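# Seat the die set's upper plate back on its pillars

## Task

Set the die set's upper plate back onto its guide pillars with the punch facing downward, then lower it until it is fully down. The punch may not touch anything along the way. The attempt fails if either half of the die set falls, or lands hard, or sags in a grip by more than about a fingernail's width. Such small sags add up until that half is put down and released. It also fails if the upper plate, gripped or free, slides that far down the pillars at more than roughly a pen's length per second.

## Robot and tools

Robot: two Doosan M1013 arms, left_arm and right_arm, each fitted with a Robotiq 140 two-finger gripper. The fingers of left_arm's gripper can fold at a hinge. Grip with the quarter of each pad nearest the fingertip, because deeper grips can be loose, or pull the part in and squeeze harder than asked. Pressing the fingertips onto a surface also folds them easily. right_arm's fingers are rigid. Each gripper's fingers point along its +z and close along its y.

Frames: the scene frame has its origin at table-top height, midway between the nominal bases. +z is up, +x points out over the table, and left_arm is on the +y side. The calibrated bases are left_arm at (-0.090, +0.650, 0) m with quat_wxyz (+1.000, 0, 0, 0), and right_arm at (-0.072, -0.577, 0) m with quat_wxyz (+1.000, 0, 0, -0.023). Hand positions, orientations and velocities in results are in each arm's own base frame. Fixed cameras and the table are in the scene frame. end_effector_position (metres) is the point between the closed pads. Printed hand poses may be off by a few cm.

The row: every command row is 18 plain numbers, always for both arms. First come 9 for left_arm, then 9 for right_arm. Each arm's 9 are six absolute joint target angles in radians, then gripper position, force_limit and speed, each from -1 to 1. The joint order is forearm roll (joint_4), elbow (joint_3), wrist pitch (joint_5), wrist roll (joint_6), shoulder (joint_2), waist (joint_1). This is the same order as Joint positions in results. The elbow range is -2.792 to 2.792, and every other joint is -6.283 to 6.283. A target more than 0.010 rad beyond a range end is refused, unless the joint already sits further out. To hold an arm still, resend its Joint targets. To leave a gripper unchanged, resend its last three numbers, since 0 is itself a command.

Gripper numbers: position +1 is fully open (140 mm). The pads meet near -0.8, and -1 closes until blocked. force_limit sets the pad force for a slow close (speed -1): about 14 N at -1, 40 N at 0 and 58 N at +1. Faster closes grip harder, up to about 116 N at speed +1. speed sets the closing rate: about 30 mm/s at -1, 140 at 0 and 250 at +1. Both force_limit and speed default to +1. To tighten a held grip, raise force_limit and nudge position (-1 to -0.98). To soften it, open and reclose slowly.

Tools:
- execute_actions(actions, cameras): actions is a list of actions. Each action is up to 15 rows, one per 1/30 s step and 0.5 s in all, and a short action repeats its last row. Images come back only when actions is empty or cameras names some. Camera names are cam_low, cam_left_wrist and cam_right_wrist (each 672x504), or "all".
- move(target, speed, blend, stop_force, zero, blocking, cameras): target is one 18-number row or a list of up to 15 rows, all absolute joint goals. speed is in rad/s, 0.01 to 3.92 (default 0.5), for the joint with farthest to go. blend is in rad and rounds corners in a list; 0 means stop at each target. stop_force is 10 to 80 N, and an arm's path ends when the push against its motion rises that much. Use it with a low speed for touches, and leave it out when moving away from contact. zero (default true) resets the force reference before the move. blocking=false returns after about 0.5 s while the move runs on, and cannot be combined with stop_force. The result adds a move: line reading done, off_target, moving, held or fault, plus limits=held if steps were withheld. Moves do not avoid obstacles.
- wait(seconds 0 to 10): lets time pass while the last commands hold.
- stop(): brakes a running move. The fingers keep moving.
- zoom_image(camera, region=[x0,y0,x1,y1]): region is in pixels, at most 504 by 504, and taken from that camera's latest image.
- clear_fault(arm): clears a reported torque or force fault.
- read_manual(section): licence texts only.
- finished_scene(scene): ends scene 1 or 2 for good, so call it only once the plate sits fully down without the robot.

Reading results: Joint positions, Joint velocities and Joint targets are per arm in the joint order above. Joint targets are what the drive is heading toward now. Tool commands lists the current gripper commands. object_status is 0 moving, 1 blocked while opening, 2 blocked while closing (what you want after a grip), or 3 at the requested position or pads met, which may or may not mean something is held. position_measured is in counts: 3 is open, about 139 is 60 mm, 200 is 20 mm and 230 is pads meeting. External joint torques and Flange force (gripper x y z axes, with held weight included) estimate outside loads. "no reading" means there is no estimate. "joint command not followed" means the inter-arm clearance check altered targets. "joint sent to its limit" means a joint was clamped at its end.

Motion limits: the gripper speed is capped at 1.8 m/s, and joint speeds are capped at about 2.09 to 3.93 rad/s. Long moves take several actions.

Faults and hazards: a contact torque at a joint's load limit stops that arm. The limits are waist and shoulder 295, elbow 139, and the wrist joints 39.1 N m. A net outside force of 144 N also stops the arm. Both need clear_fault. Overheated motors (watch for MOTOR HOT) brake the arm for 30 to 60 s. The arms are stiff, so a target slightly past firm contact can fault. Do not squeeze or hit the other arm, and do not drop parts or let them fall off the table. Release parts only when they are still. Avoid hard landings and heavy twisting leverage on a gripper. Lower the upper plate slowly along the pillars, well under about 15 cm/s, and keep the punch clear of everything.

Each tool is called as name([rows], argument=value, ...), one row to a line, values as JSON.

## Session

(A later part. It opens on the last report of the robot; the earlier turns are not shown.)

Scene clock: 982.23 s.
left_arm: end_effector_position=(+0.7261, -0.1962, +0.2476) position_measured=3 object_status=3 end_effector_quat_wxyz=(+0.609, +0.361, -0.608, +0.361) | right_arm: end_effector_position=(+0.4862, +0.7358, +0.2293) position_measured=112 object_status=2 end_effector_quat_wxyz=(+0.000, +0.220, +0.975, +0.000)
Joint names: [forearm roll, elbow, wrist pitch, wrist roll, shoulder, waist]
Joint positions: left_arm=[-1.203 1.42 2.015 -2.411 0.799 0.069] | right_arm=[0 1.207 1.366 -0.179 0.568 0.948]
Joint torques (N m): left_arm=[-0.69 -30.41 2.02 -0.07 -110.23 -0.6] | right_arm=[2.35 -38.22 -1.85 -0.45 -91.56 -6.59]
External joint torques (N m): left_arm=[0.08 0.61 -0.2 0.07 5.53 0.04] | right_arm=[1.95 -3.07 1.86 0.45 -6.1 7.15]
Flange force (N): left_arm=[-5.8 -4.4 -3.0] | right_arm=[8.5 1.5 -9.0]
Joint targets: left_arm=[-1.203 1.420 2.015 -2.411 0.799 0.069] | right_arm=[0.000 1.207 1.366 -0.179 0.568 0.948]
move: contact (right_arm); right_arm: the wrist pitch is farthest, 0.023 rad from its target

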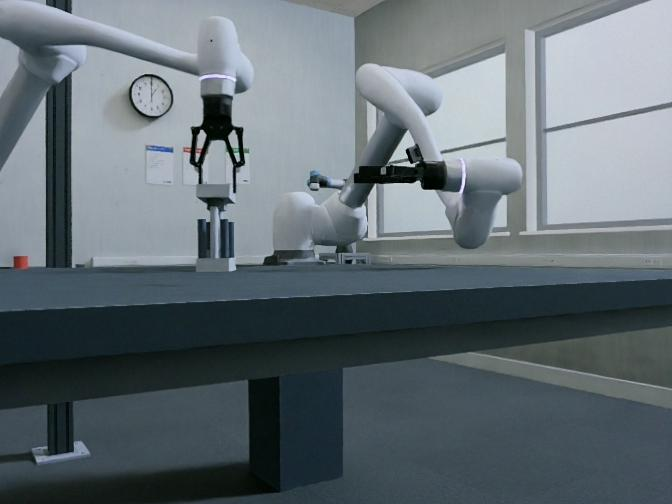

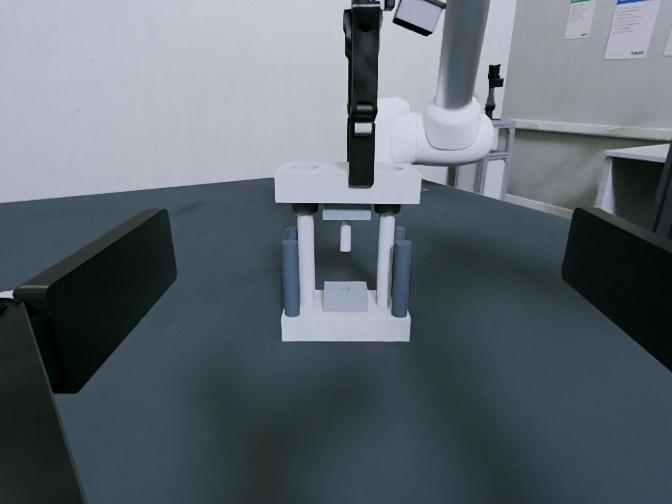

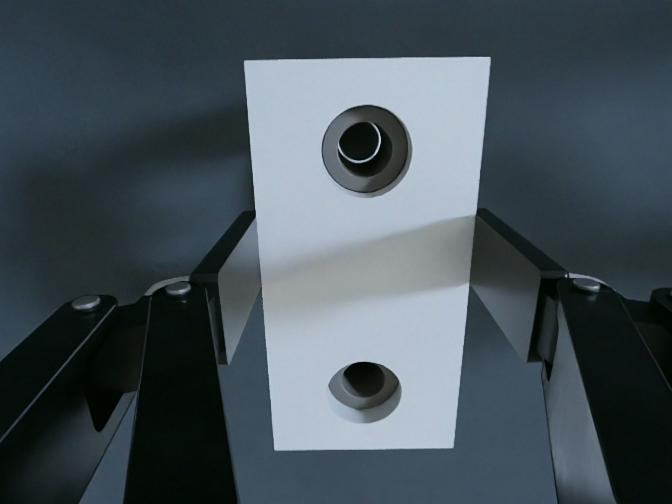

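move([
  [-1.2029,1.4196,2.0152,-2.4107,0.7992,0.0688,1,1,-1,0,1.2037,1.3716,-0.1728,0.5663,0.9482,-0.98,1,-1],
], speed=0.05)

move([
  [-1.2029,1.4196,2.0152,-2.4107,0.7992,0.0688,1,1,-1,0,1.2255,1.3432,-0.1728,0.5730,0.9482,-0.98,1,-1],
], speed=0.02, stop_force=20, cameras=["all"])

zoom_image(camera="cam_left_wrist", region=[270, 150, 430, 290])

zoom_image(camera="cam_right_wrist", region=[310, 90, 430, 210])

Scene clock: 1012.47 s.
left_arm: end_effector_position=(+0.7261, -0.1962, +0.2476) position_measured=3 object_status=3 end_effector_quat_wxyz=(+0.609, +0.361, -0.608, +0.361) | right_arm: end_effector_position=(+0.4855, +0.7355, +0.2326) position_measured=112 object_status=2 end_effector_quat_wxyz=(+0.000, +0.223, +0.975, +0.000)
Joint names: [forearm roll, elbow, wrist pitch, wrist roll, shoulder, waist]
Joint positions: left_arm=[-1.203 1.42 2.015 -2.411 0.799 0.069] | right_arm=[0 1.204 1.372 -0.173 0.566 0.948]
Joint torques (N m): left_arm=[-0.68 -30.4 2.04 -0.08 -110.31 -0.48] | right_arm=[3.64 -50.05 0.04 -0.36 -114.63 -0.3]
External joint torques (N m): left_arm=[0.11 0.65 -0.21 0.08 5.71 0.93] | right_arm=[0.64 8.81 -0.04 0.36 17.71 0.08]
Flange force (N): left_arm=[-6.0 -4.0 -4.0] | right_arm=[-0.3 6.0 17.4]
Joint targets: left_arm=[-1.203 1.420 2.015 -2.411 0.799 0.069] | right_arm=[0.000 1.204 1.372 -0.173 0.566 0.948]
move: done

Scene clock: 1013.43 s.
left_arm: end_effector_position=(+0.7261, -0.1962, +0.2476) position_measured=3 object_status=3 end_effector_quat_wxyz=(+0.609, +0.361, -0.608, +0.361) | right_arm: end_effector_position=(+0.4854, +0.7356, +0.2277) position_measured=112 object_status=2 end_effector_quat_wxyz=(+0.000, +0.223, +0.975, +0.000)
Joint names: [forearm roll, elbow, wrist pitch, wrist roll, shoulder, waist]
Joint positions: left_arm=[-1.203 1.42 2.015 -2.411 0.799 0.069] | right_arm=[0 1.21 1.363 -0.173 0.568 0.948]
Joint torques (N m): left_arm=[-0.67 -30.49 2.01 -0.07 -110.42 -0.38] | right_arm=[3.1 -40.08 -2.06 -0.62 -93.5 -5.27]
External joint torques (N m): left_arm=[0.05 0.69 -0.18 0.07 5.7 0.07] | right_arm=[1.15 -0.93 2.06 0.62 -3.15 5.31]
Flange force (N): left_arm=[-6.0 -4.5 -3.1] | right_arm=[6.7 0.5 -5.6]
Joint targets: left_arm=[-1.203 1.420 2.015 -2.411 0.799 0.069] | right_arm=[0.000 1.210 1.363 -0.173 0.568 0.948]
move: contact (right_arm); right_arm: the wrist pitch is farthest, 0.020 rad from its target

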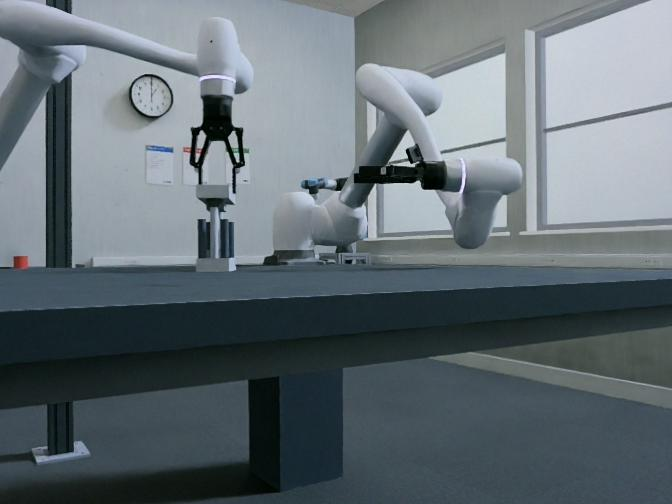

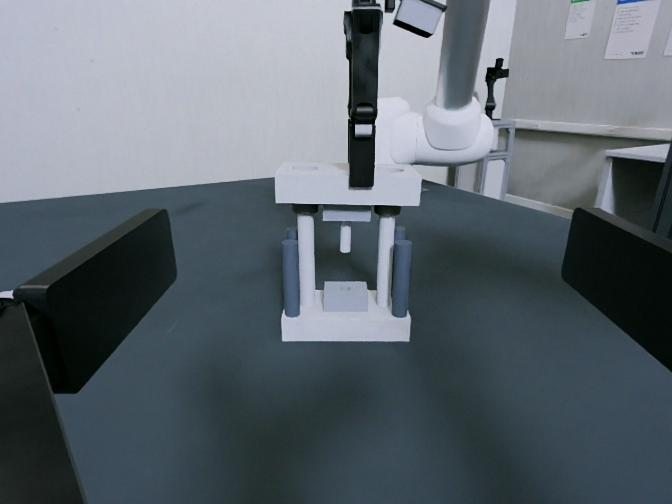

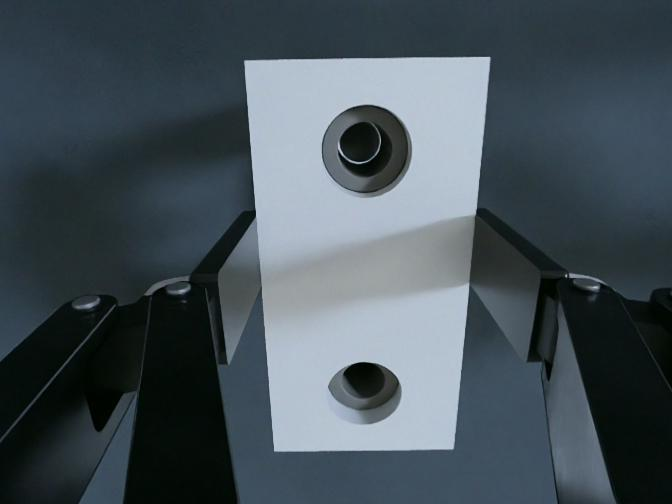

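Scaled by 3.150 from the camera's 672x504 image, which has a finer 960x720 frame.

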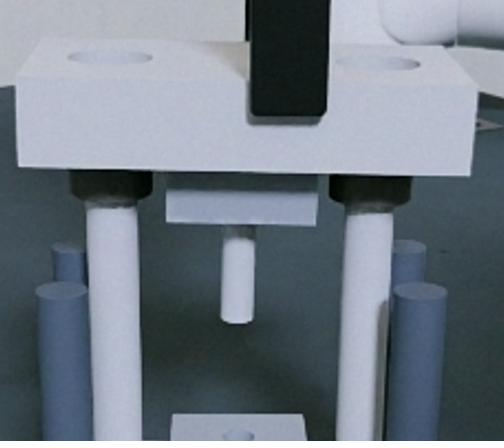

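Scaled by 4.200 from the camera's 672x504 image, which has a finer 960x720 frame.

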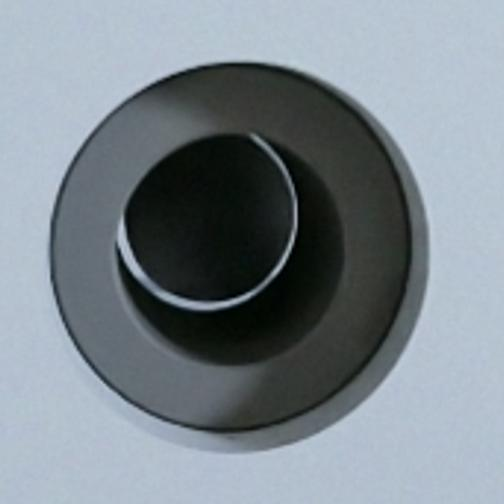

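move([
  [-1.2029,1.4196,2.0152,-2.4107,0.7992,0.0688,1,1,-1,0,1.2040,1.3715,-0.1611,0.5661,0.9478,-0.98,1,-1],
], speed=0.05)

move([
  [-1.2029,1.4196,2.0152,-2.4107,0.7992,0.0688,1,1,-1,0,1.2258,1.3430,-0.1611,0.5728,0.9478,-0.98,1,-1],
], speed=0.02, stop_force=20, cameras=["all"])

zoom_image(camera="cam_left_wrist", region=[270, 150, 430, 290])

zoom_image(camera="cam_right_wrist", region=[310, 90, 430, 210])

Scene clock: 1036.20 s.
left_arm: end_effector_position=(+0.7261, -0.1962, +0.2476) position_measured=3 object_status=3 end_effector_quat_wxyz=(+0.609, +0.361, -0.608, +0.361) | right_arm: end_effector_position=(+0.4857, +0.7352, +0.2326) position_measured=112 object_status=2 end_effector_quat_wxyz=(+0.000, +0.229, +0.973, +0.000)
Joint names: [forearm roll, elbow, wrist pitch, wrist roll, shoulder, waist]
Joint positions: left_arm=[-1.203 1.42 2.015 -2.411 0.799 0.069] | right_arm=[0 1.204 1.372 -0.161 0.566 0.948]
Joint torques (N m): left_arm=[-0.66 -30.44 1.99 -0.06 -110.4 -0.43] | right_arm=[3.52 -49.88 0.08 -0.29 -114.65 -1.23]
External joint torques (N m): left_arm=[0.09 0.7 -0.16 0.06 5.79 0.94] | right_arm=[0.77 8.56 -0.08 0.29 17.41 1.22]
Flange force (N): left_arm=[-6.1 -4.0 -4.0] | right_arm=[0.9 6.3 17.0]
Joint targets: left_arm=[-1.203 1.420 2.015 -2.411 0.799 0.069] | right_arm=[0.000 1.204 1.371 -0.161 0.566 0.948]
move: done

Scene clock: 1037.10 s.
left_arm: end_effector_position=(+0.7261, -0.1962, +0.2476) position_measured=3 object_status=3 end_effector_quat_wxyz=(+0.609, +0.361, -0.608, +0.361) | right_arm: end_effector_position=(+0.4858, +0.7353, +0.2287) position_measured=112 object_status=2 end_effector_quat_wxyz=(+0.000, +0.229, +0.973, +0.000)
Joint names: [forearm roll, elbow, wrist pitch, wrist roll, shoulder, waist]
Joint positions: left_arm=[-1.203 1.42 2.015 -2.411 0.799 0.069] | right_arm=[0 1.209 1.365 -0.161 0.567 0.948]
Joint torques (N m): left_arm=[-0.67 -30.46 2.01 -0.08 -110.29 -0.46] | right_arm=[3.71 -36.74 0.13 -0.33 -92.31 -2.92]
External joint torques (N m): left_arm=[0.07 0.61 -0.18 0.08 5.34 0.49] | right_arm=[0.58 -4.5 -0.13 0.33 -5.01 3.13]
Flange force (N): left_arm=[-5.6 -4.0 -3.3] | right_arm=[3.4 4.2 -7.2]
Joint targets: left_arm=[-1.203 1.420 2.015 -2.411 0.799 0.069] | right_arm=[0.000 1.209 1.365 -0.161 0.567 0.948]
move: contact (right_arm); right_arm: the wrist pitch is farthest, 0.022 rad from its target

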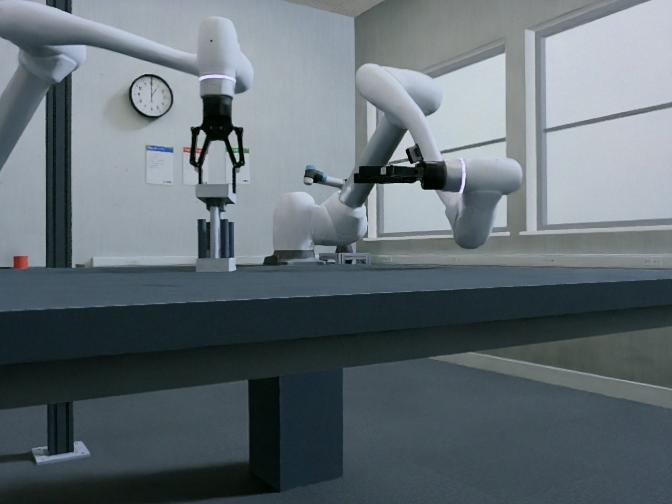

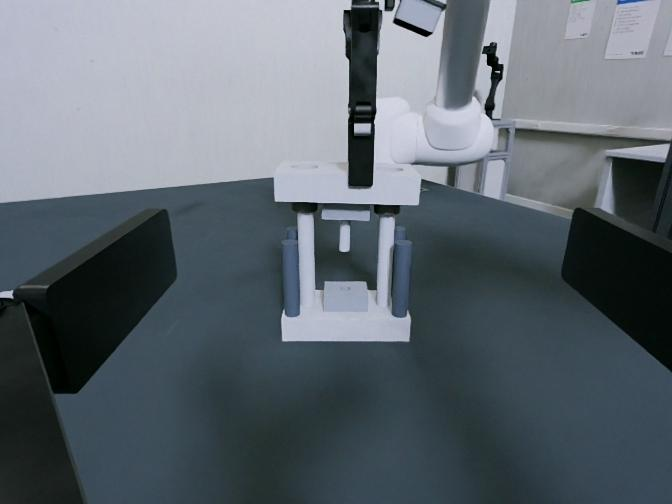

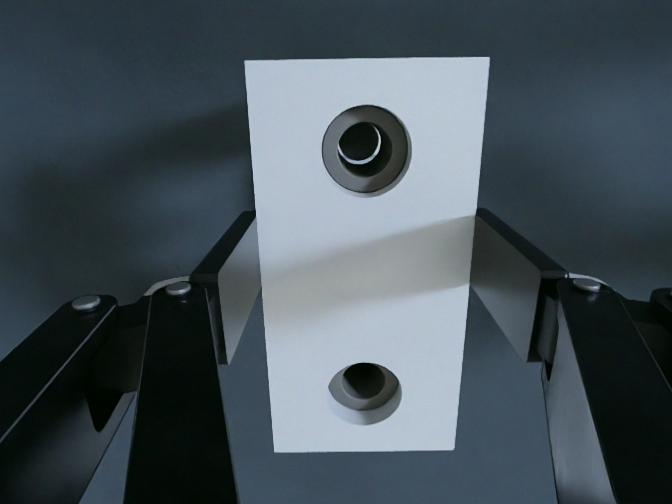

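Scaled by 3.150 from the camera's 672x504 image, which has a finer 960x720 frame.

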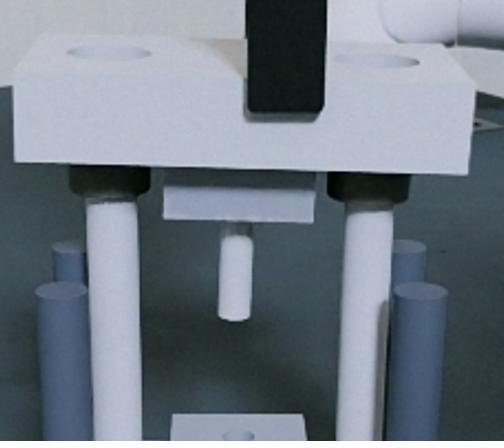

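Scaled by 4.200 from the camera's 672x504 image, which has a finer 960x720 frame.

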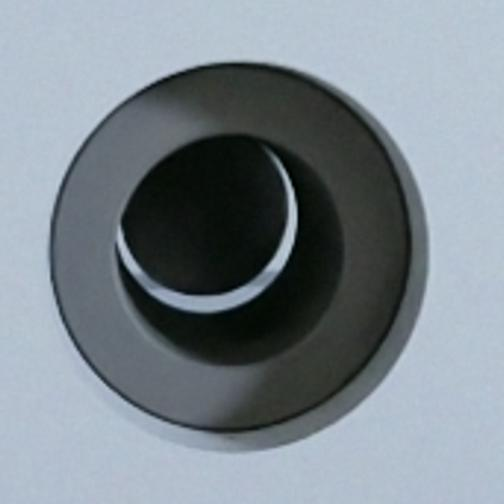

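move([
  [-1.2029,1.4196,2.0152,-2.4107,0.7992,0.0688,1,1,-1,0,1.2031,1.3718,-0.1733,0.5667,0.9476,-0.98,1,-1],
], speed=0.05, cameras=["cam_left_wrist"])

zoom_image(camera="cam_left_wrist", region=[270, 150, 430, 290])

move([
  [-1.2029,1.4196,2.0152,-2.4107,0.7992,0.0688,1,1,-1,0,1.2249,1.3434,-0.1733,0.5733,0.9476,-0.98,1,-1],
], speed=0.02, stop_force=20, cameras=["all"])

zoom_image(camera="cam_left_wrist", region=[270, 150, 430, 290])

zoom_image(camera="cam_right_wrist", region=[310, 90, 430, 210])

Scene clock: 1071.30 s.
left_arm: end_effector_position=(+0.7261, -0.1962, +0.2476) position_measured=3 object_status=3 end_effector_quat_wxyz=(+0.609, +0.361, -0.608, +0.361) | right_arm: end_effector_position=(+0.4861, +0.7354, +0.2325) position_measured=112 object_status=2 end_effector_quat_wxyz=(+0.000, +0.223, +0.975, +0.000)
Joint names: [forearm roll, elbow, wrist pitch, wrist roll, shoulder, waist]
Joint positions: left_arm=[-1.203 1.42 2.015 -2.411 0.799 0.069] | right_arm=[0 1.203 1.372 -0.173 0.567 0.948]
Joint torques (N m): left_arm=[-0.68 -30.47 2.03 -0.1 -110.3 -0.47] | right_arm=[3.58 -49.99 -0.04 -0.31 -114.24 -0.74]
External joint torques (N m): left_arm=[0.08 0.67 -0.2 0.1 5.53 0.36] | right_arm=[0.71 8.57 0.04 0.31 16.66 0.7]
Flange force (N): left_arm=[-5.9 -4.1 -3.3] | right_arm=[0.5 5.1 16.6]
Joint targets: left_arm=[-1.203 1.420 2.015 -2.411 0.799 0.069] | right_arm=[0.000 1.203 1.372 -0.173 0.567 0.948]
move: done
Images, in order (width x height): cam_left_wrist 672x504.

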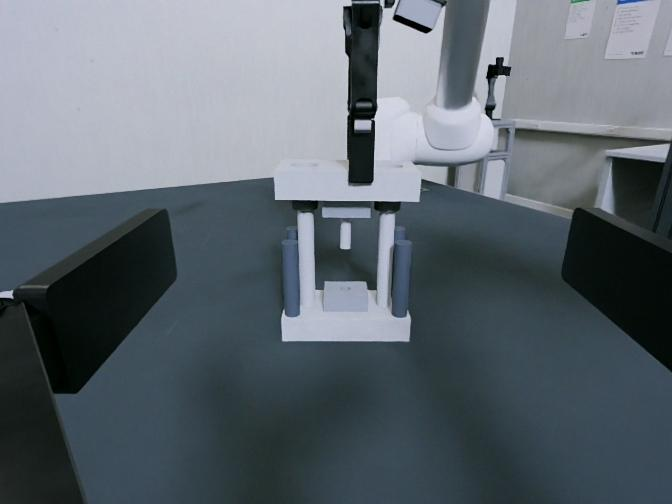

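Scaled by 3.150 from the camera's 672x504 image, which has a finer 960x720 frame.

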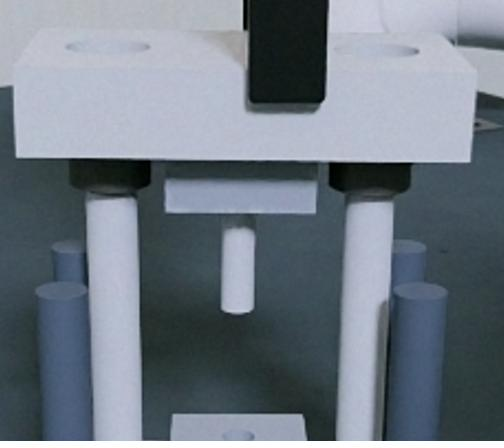

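Scene clock: 1072.30 s.
left_arm: end_effector_position=(+0.7261, -0.1962, +0.2476) position_measured=3 object_status=3 end_effector_quat_wxyz=(+0.609, +0.361, -0.608, +0.361) | right_arm: end_effector_position=(+0.4861, +0.7355, +0.2273) position_measured=112 object_status=2 end_effector_quat_wxyz=(+0.000, +0.223, +0.975, +0.000)
Joint names: [forearm roll, elbow, wrist pitch, wrist roll, shoulder, waist]
Joint positions: left_arm=[-1.203 1.42 2.015 -2.411 0.799 0.069] | right_arm=[0 1.21 1.363 -0.173 0.569 0.948]
Joint torques (N m): left_arm=[-0.65 -30.42 2.03 -0.05 -110.23 -0.51] | right_arm=[0.41 -37.96 -2.35 -0.48 -88.64 -11.84]
External joint torques (N m): left_arm=[0.04 0.68 -0.21 0.04 5.75 0.16] | right_arm=[3.88 -3.43 2.36 0.48 -9.28 11.58]
Flange force (N): left_arm=[-6.0 -4.5 -3.2] | right_arm=[14.0 -1.5 -11.4]
Joint targets: left_arm=[-1.203 1.420 2.015 -2.411 0.799 0.069] | right_arm=[0.000 1.210 1.363 -0.173 0.569 0.948]
move: contact (right_arm); right_arm: the wrist pitch is farthest, 0.020 rad from its target

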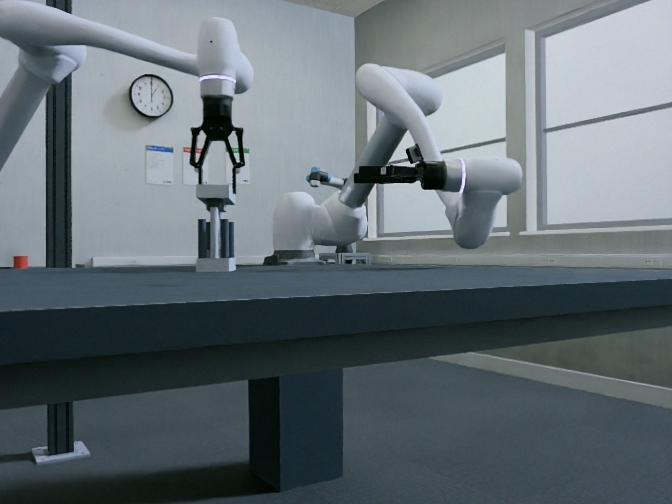

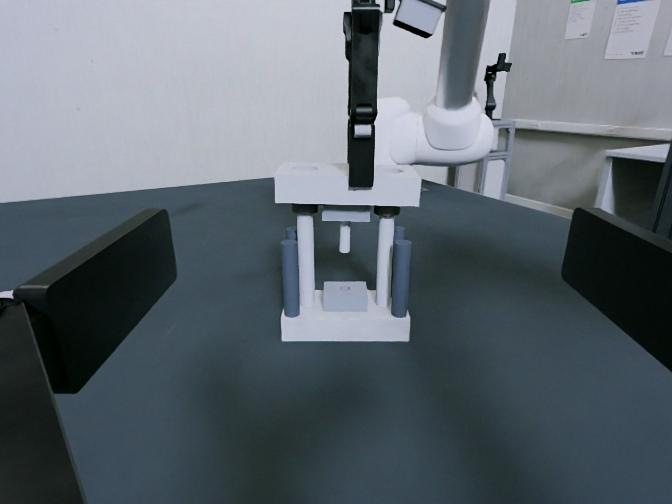

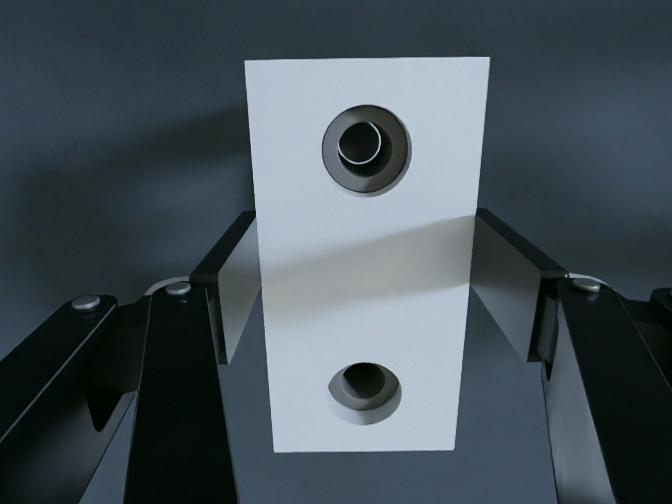

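Scaled by 3.150 from the camera's 672x504 image, which has a finer 960x720 frame.

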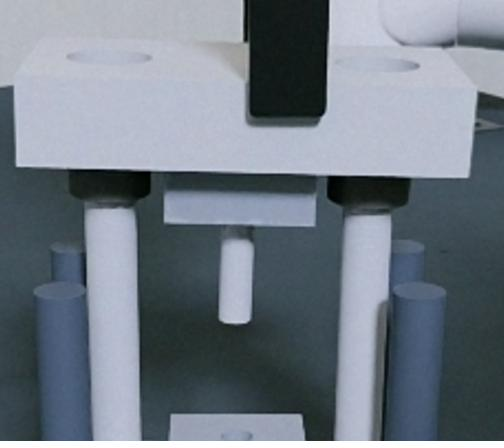

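Scaled by 4.200 from the camera's 672x504 image, which has a finer 960x720 frame.

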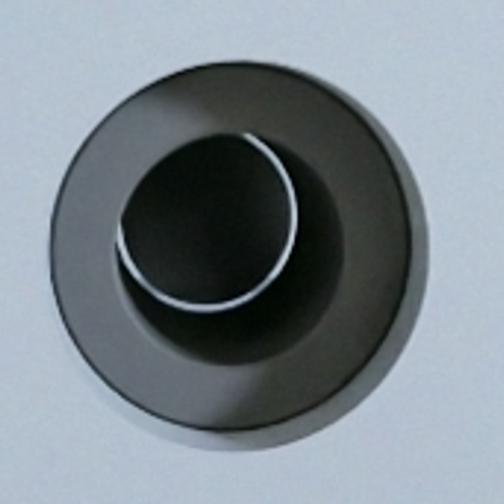

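move([
  [-1.2029,1.4196,2.0152,-2.4107,0.7992,0.0688,1,1,-1,0.0090,1.2024,1.3736,-0.1745,0.5671,0.9443,-0.98,1,-1],
], speed=0.05, cameras=["cam_left_wrist"])

zoom_image(camera="cam_left_wrist", region=[270, 150, 430, 290])

move([
  [-1.2029,1.4196,2.0152,-2.4107,0.7992,0.0688,1,1,-1,0.0091,1.2242,1.3452,-0.1747,0.5737,0.9443,-0.98,1,-1],
], speed=0.02, stop_force=20, cameras=["all"])

zoom_image(camera="cam_left_wrist", region=[270, 150, 430, 290])

zoom_image(camera="cam_right_wrist", region=[310, 90, 430, 210])

Scene clock: 1155.27 s.
left_arm: end_effector_position=(+0.7261, -0.1962, +0.2476) position_measured=3 object_status=3 end_effector_quat_wxyz=(+0.609, +0.361, -0.608, +0.361) | right_arm: end_effector_position=(+0.4860, +0.7353, +0.2326) position_measured=112 object_status=2 end_effector_quat_wxyz=(-0.004, +0.225, +0.974, +0.001)
Joint names: [forearm roll, elbow, wrist pitch, wrist roll, shoulder, waist]
Joint positions: left_arm=[-1.203 1.42 2.015 -2.411 0.799 0.069] | right_arm=[0.009 1.202 1.374 -0.174 0.567 0.944]
Joint torques (N m): left_arm=[-0.67 -30.53 2.01 -0.07 -110.29 -0.53] | right_arm=[3.61 -50.19 -0.05 -0.32 -114.65 -1.14]
External joint torques (N m): left_arm=[0.06 0.69 -0.19 0.07 5.43 0.18] | right_arm=[0.71 8.9 0.06 0.32 17.35 1.42]
Flange force (N): left_arm=[-5.7 -4.1 -3.0] | right_arm=[1.1 5.5 17.2]
Joint targets: left_arm=[-1.203 1.420 2.015 -2.411 0.799 0.069] | right_arm=[0.009 1.202 1.374 -0.174 0.567 0.944]
move: done
Images, in order (width x height): cam_left_wrist 672x504.

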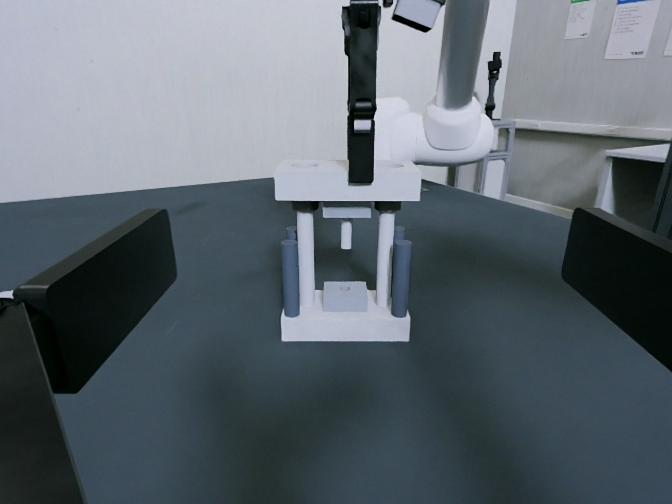

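Scaled by 3.150 from the camera's 672x504 image, which has a finer 960x720 frame.

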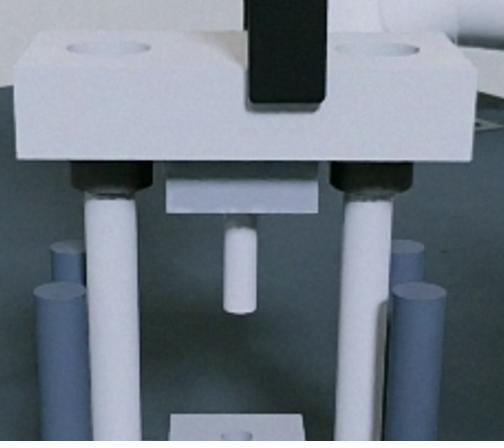

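Scene clock: 1156.23 s.
left_arm: end_effector_position=(+0.7261, -0.1962, +0.2476) position_measured=3 object_status=3 end_effector_quat_wxyz=(+0.609, +0.361, -0.608, +0.361) | right_arm: end_effector_position=(+0.4861, +0.7354, +0.2276) position_measured=112 object_status=2 end_effector_quat_wxyz=(-0.004, +0.225, +0.974, +0.001)
Joint names: [forearm roll, elbow, wrist pitch, wrist roll, shoulder, waist]
Joint positions: left_arm=[-1.203 1.42 2.015 -2.411 0.799 0.069] | right_arm=[0.009 1.209 1.365 -0.175 0.569 0.944]
Joint torques (N m): left_arm=[-0.69 -30.5 2.04 -0.06 -110.26 -0.46] | right_arm=[2.57 -36.39 0.22 -0.26 -92.72 -6.8]
External joint torques (N m): left_arm=[0.09 0.74 -0.22 0.06 5.67 0.46] | right_arm=[1.74 -4.8 -0.22 0.26 -4.55 7.14]
Flange force (N): left_arm=[-6.0 -4.1 -3.3] | right_arm=[7.7 6.5 -7.2]
Joint targets: left_arm=[-1.203 1.420 2.015 -2.411 0.799 0.069] | right_arm=[0.009 1.209 1.365 -0.175 0.569 0.944]
move: contact (right_arm); right_arm: the wrist pitch is farthest, 0.020 rad from its target

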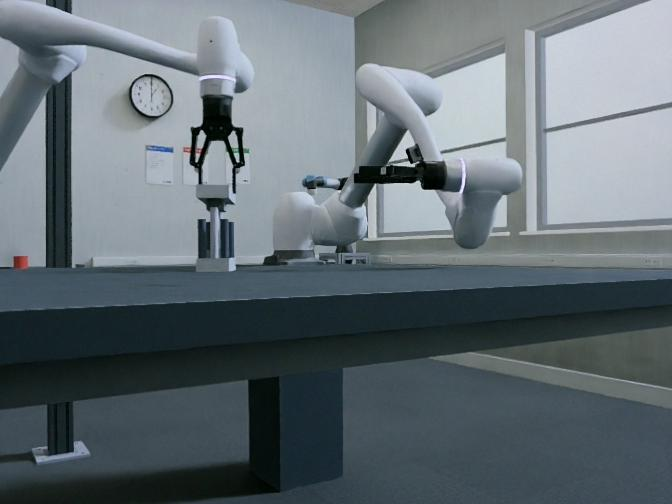

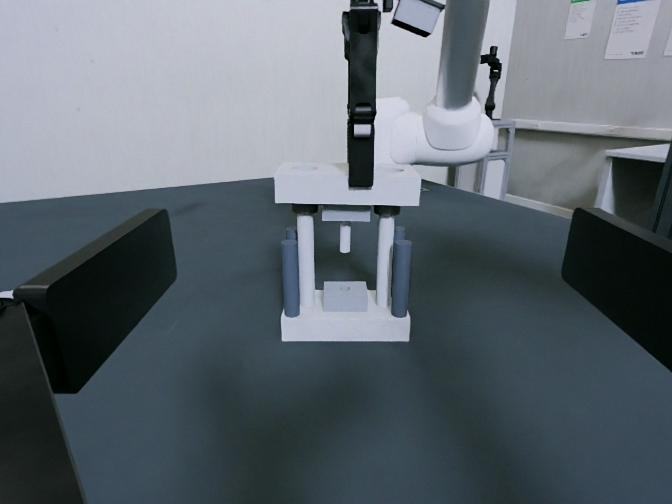

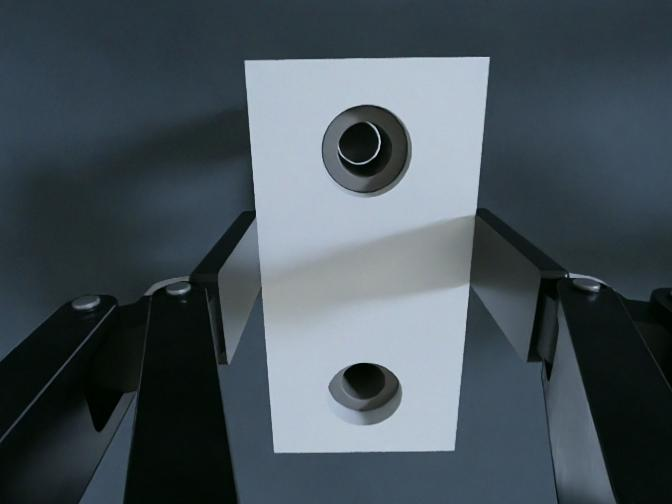

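Scaled by 3.150 from the camera's 672x504 image, which has a finer 960x720 frame.

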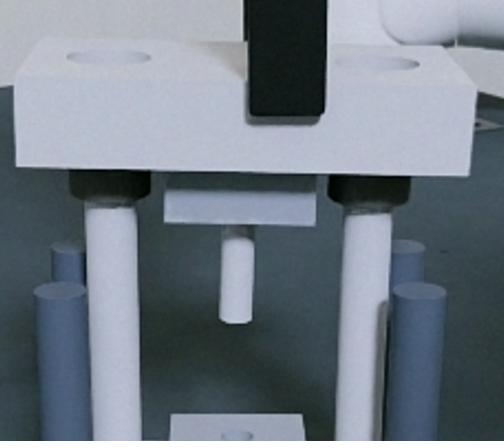

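Scaled by 4.200 from the camera's 672x504 image, which has a finer 960x720 frame.

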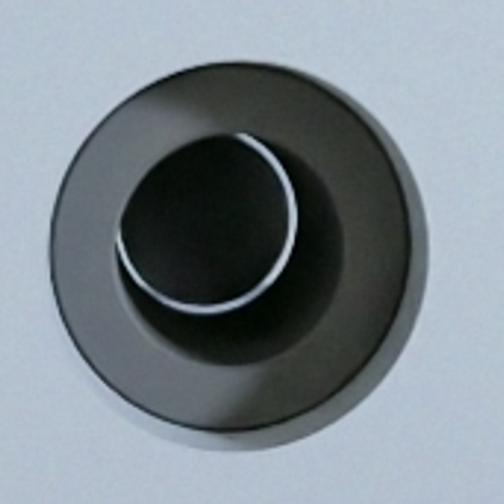

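move([
  [-1.2029,1.4196,2.0152,-2.4107,0.7992,0.0688,1,1,-1,0.0090,1.2024,1.3736,-0.1738,0.5671,0.9450,-0.98,1,-1],
], speed=0.05)

move([
  [-1.2029,1.4196,2.0152,-2.4107,0.7992,0.0688,1,1,-1,0.0091,1.2242,1.3452,-0.1740,0.5737,0.9450,-0.98,1,-1],
], speed=0.02, stop_force=25, cameras=["all"])

zoom_image(camera="cam_left_wrist", region=[270, 150, 430, 290])

zoom_image(camera="cam_right_wrist", region=[310, 90, 430, 210])

Scene clock: 1172.40 s.
left_arm: end_effector_position=(+0.7261, -0.1962, +0.2476) position_measured=3 object_status=3 end_effector_quat_wxyz=(+0.609, +0.361, -0.608, +0.361) | right_arm: end_effector_position=(+0.4854, +0.7356, +0.2326) position_measured=112 object_status=2 end_effector_quat_wxyz=(-0.004, +0.225, +0.974, +0.001)
Joint names: [forearm roll, elbow, wrist pitch, wrist roll, shoulder, waist]
Joint positions: left_arm=[-1.203 1.42 2.015 -2.411 0.799 0.069] | right_arm=[0.009 1.202 1.374 -0.174 0.567 0.945]
Joint torques (N m): left_arm=[-0.66 -30.44 2.02 -0.07 -110.17 -0.58] | right_arm=[3.66 -49.91 0.05 -0.28 -114.47 -1.44]
External joint torques (N m): left_arm=[0.07 0.65 -0.19 0.07 5.41 0.77] | right_arm=[0.64 8.8 -0.05 0.28 17.81 1.57]
Flange force (N): left_arm=[-5.7 -3.8 -3.6] | right_arm=[1.1 6.5 17.4]
Joint targets: left_arm=[-1.203 1.420 2.015 -2.411 0.799 0.069] | right_arm=[0.009 1.202 1.374 -0.174 0.567 0.945]
move: done

Scene clock: 1173.90 s.
left_arm: end_effector_position=(+0.7261, -0.1962, +0.2476) position_measured=3 object_status=3 end_effector_quat_wxyz=(+0.609, +0.361, -0.608, +0.361) | right_arm: end_effector_position=(+0.4854, +0.7358, +0.2264) position_measured=112 object_status=2 end_effector_quat_wxyz=(-0.004, +0.225, +0.974, +0.001)
Joint names: [forearm roll, elbow, wrist pitch, wrist roll, shoulder, waist]
Joint positions: left_arm=[-1.203 1.42 2.015 -2.411 0.799 0.069] | right_arm=[0.009 1.21 1.363 -0.174 0.569 0.945]
Joint torques (N m): left_arm=[-0.65 -30.42 2.02 -0.07 -110.18 -0.43] | right_arm=[1.15 -38.55 -2.78 -0.74 -90.06 -10.52]
External joint torques (N m): left_arm=[0.05 0.65 -0.19 0.07 5.56 0.21] | right_arm=[3.15 -2.67 2.79 0.74 -7.31 10.57]
Flange force (N): left_arm=[-5.9 -4.3 -3.2] | right_arm=[13.0 0.0 -10.3]
Joint targets: left_arm=[-1.203 1.420 2.015 -2.411 0.799 0.069] | right_arm=[0.009 1.210 1.363 -0.174 0.569 0.945]
move: contact (right_arm); right_arm: the wrist pitch is farthest, 0.018 rad from its target

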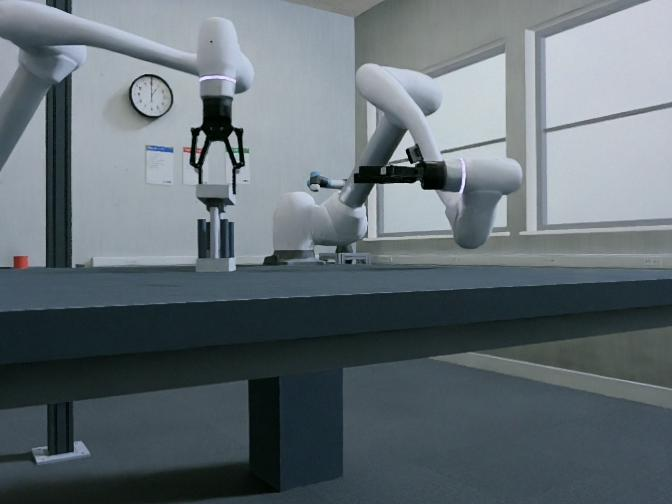

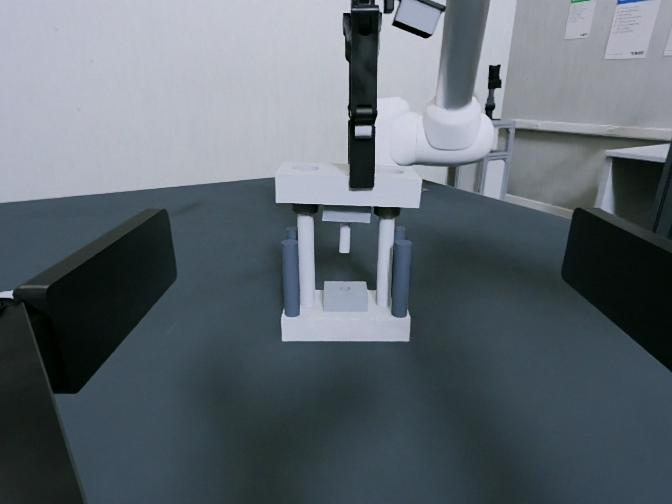

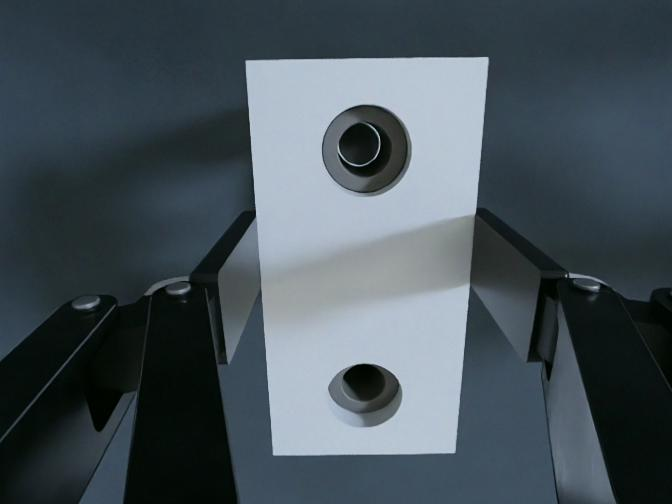

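Scaled by 3.150 from the camera's 672x504 image, which has a finer 960x720 frame.

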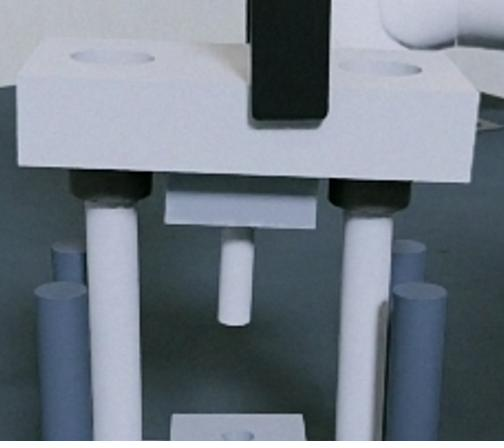

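Scaled by 4.200 from the camera's 672x504 image, which has a finer 960x720 frame.

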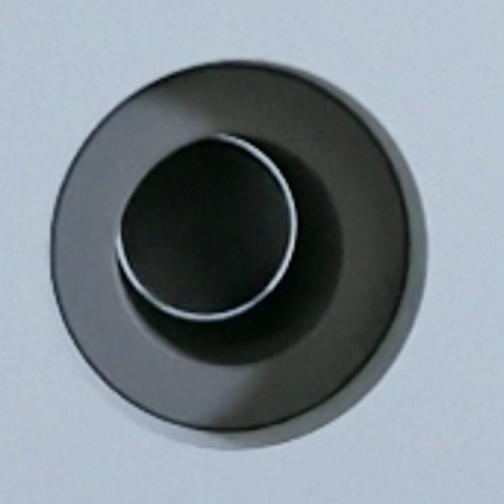

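move([
  [-1.2029,1.4196,2.0152,-2.4107,0.7992,0.0688,1,1,-1,0.0090,1.2024,1.3736,-0.1738,0.5671,0.9450,-0.98,1,-1],
  [-1.2029,1.4196,2.0152,-2.4107,0.7992,0.0688,1,1,-1,0.0350,1.1963,1.3830,-0.1909,0.5688,0.9326,-0.98,1,-1],
], speed=0.06, cameras=["all"])

zoom_image(camera="cam_left_wrist", region=[270, 150, 430, 290])

zoom_image(camera="cam_right_wrist", region=[310, 90, 430, 210])

zoom_image(camera="cam_low", region=[195, 195, 239, 239])

Scene clock: 1216.13 s.
left_arm: end_effector_position=(+0.7261, -0.1962, +0.2476) position_measured=3 object_status=3 end_effector_quat_wxyz=(+0.609, +0.361, -0.608, +0.361) | right_arm: end_effector_position=(+0.4876, +0.7344, +0.2346) position_measured=112 object_status=2 end_effector_quat_wxyz=(-0.017, +0.225, +0.974, +0.004)
Joint names: [forearm roll, elbow, wrist pitch, wrist roll, shoulder, waist]
Joint positions: left_arm=[-1.203 1.42 2.015 -2.411 0.799 0.069] | right_arm=[0.035 1.196 1.383 -0.191 0.569 0.933]
Joint torques (N m): left_arm=[-0.66 -30.48 2.01 -0.04 -110.33 -0.51] | right_arm=[3.88 -50.2 0.11 -0.28 -114.4 -0.24]
External joint torques (N m): left_arm=[0.06 0.75 -0.19 0.04 5.81 0.47] | right_arm=[0.49 8.95 -0.09 0.28 17.21 0.18]
Flange force (N): left_arm=[-6.1 -4.2 -3.5] | right_arm=[-0.8 4.7 17.4]
Joint targets: left_arm=[-1.203 1.420 2.015 -2.411 0.799 0.069] | right_arm=[0.035 1.196 1.383 -0.191 0.569 0.933]
move: done

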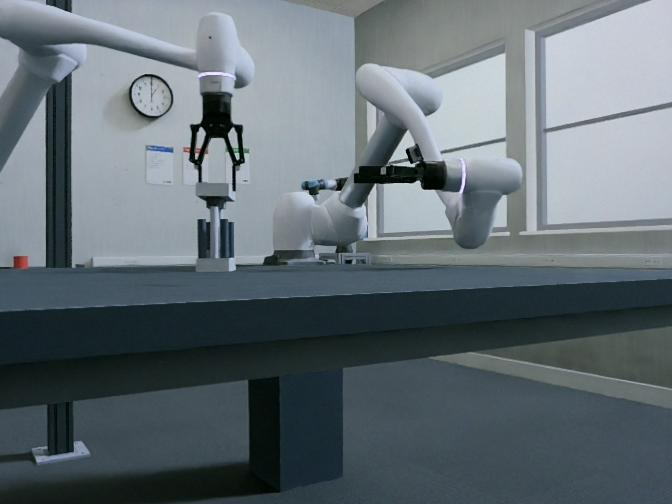

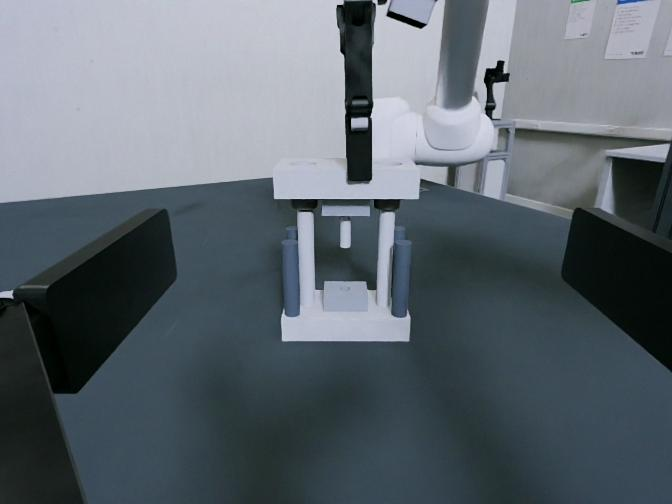

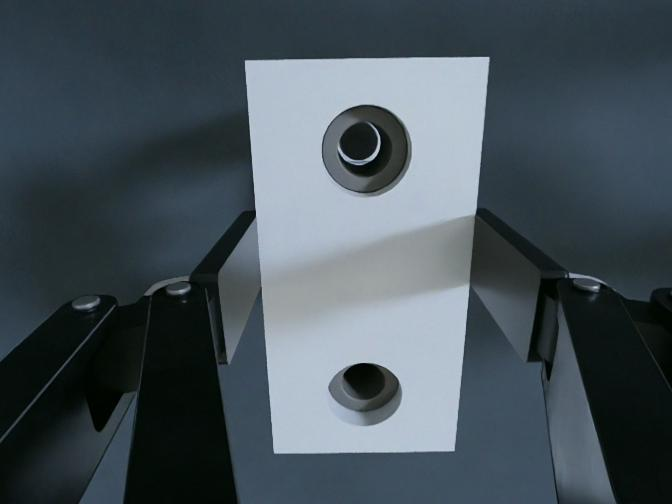

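Scaled by 3.150 from the camera's 672x504 image, which has a finer 960x720 frame.

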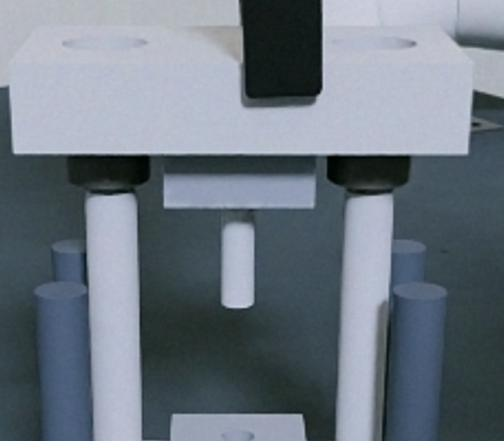

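Scaled by 4.200 from the camera's 672x504 image, which has a finer 960x720 frame.

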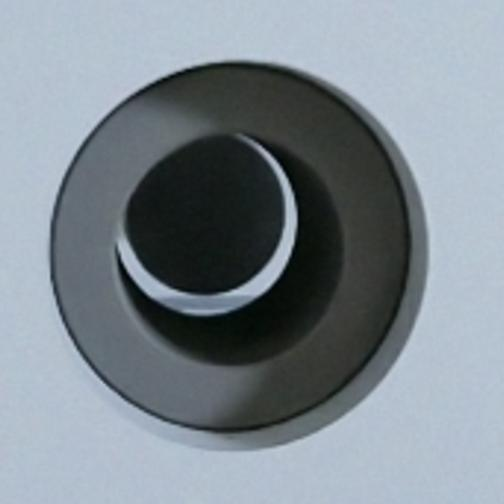

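Scaled by 11.455 from the camera's 672x504 image, which has a finer 960x720 frame.

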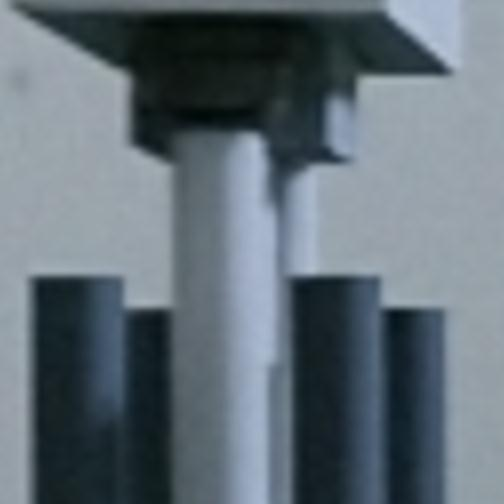

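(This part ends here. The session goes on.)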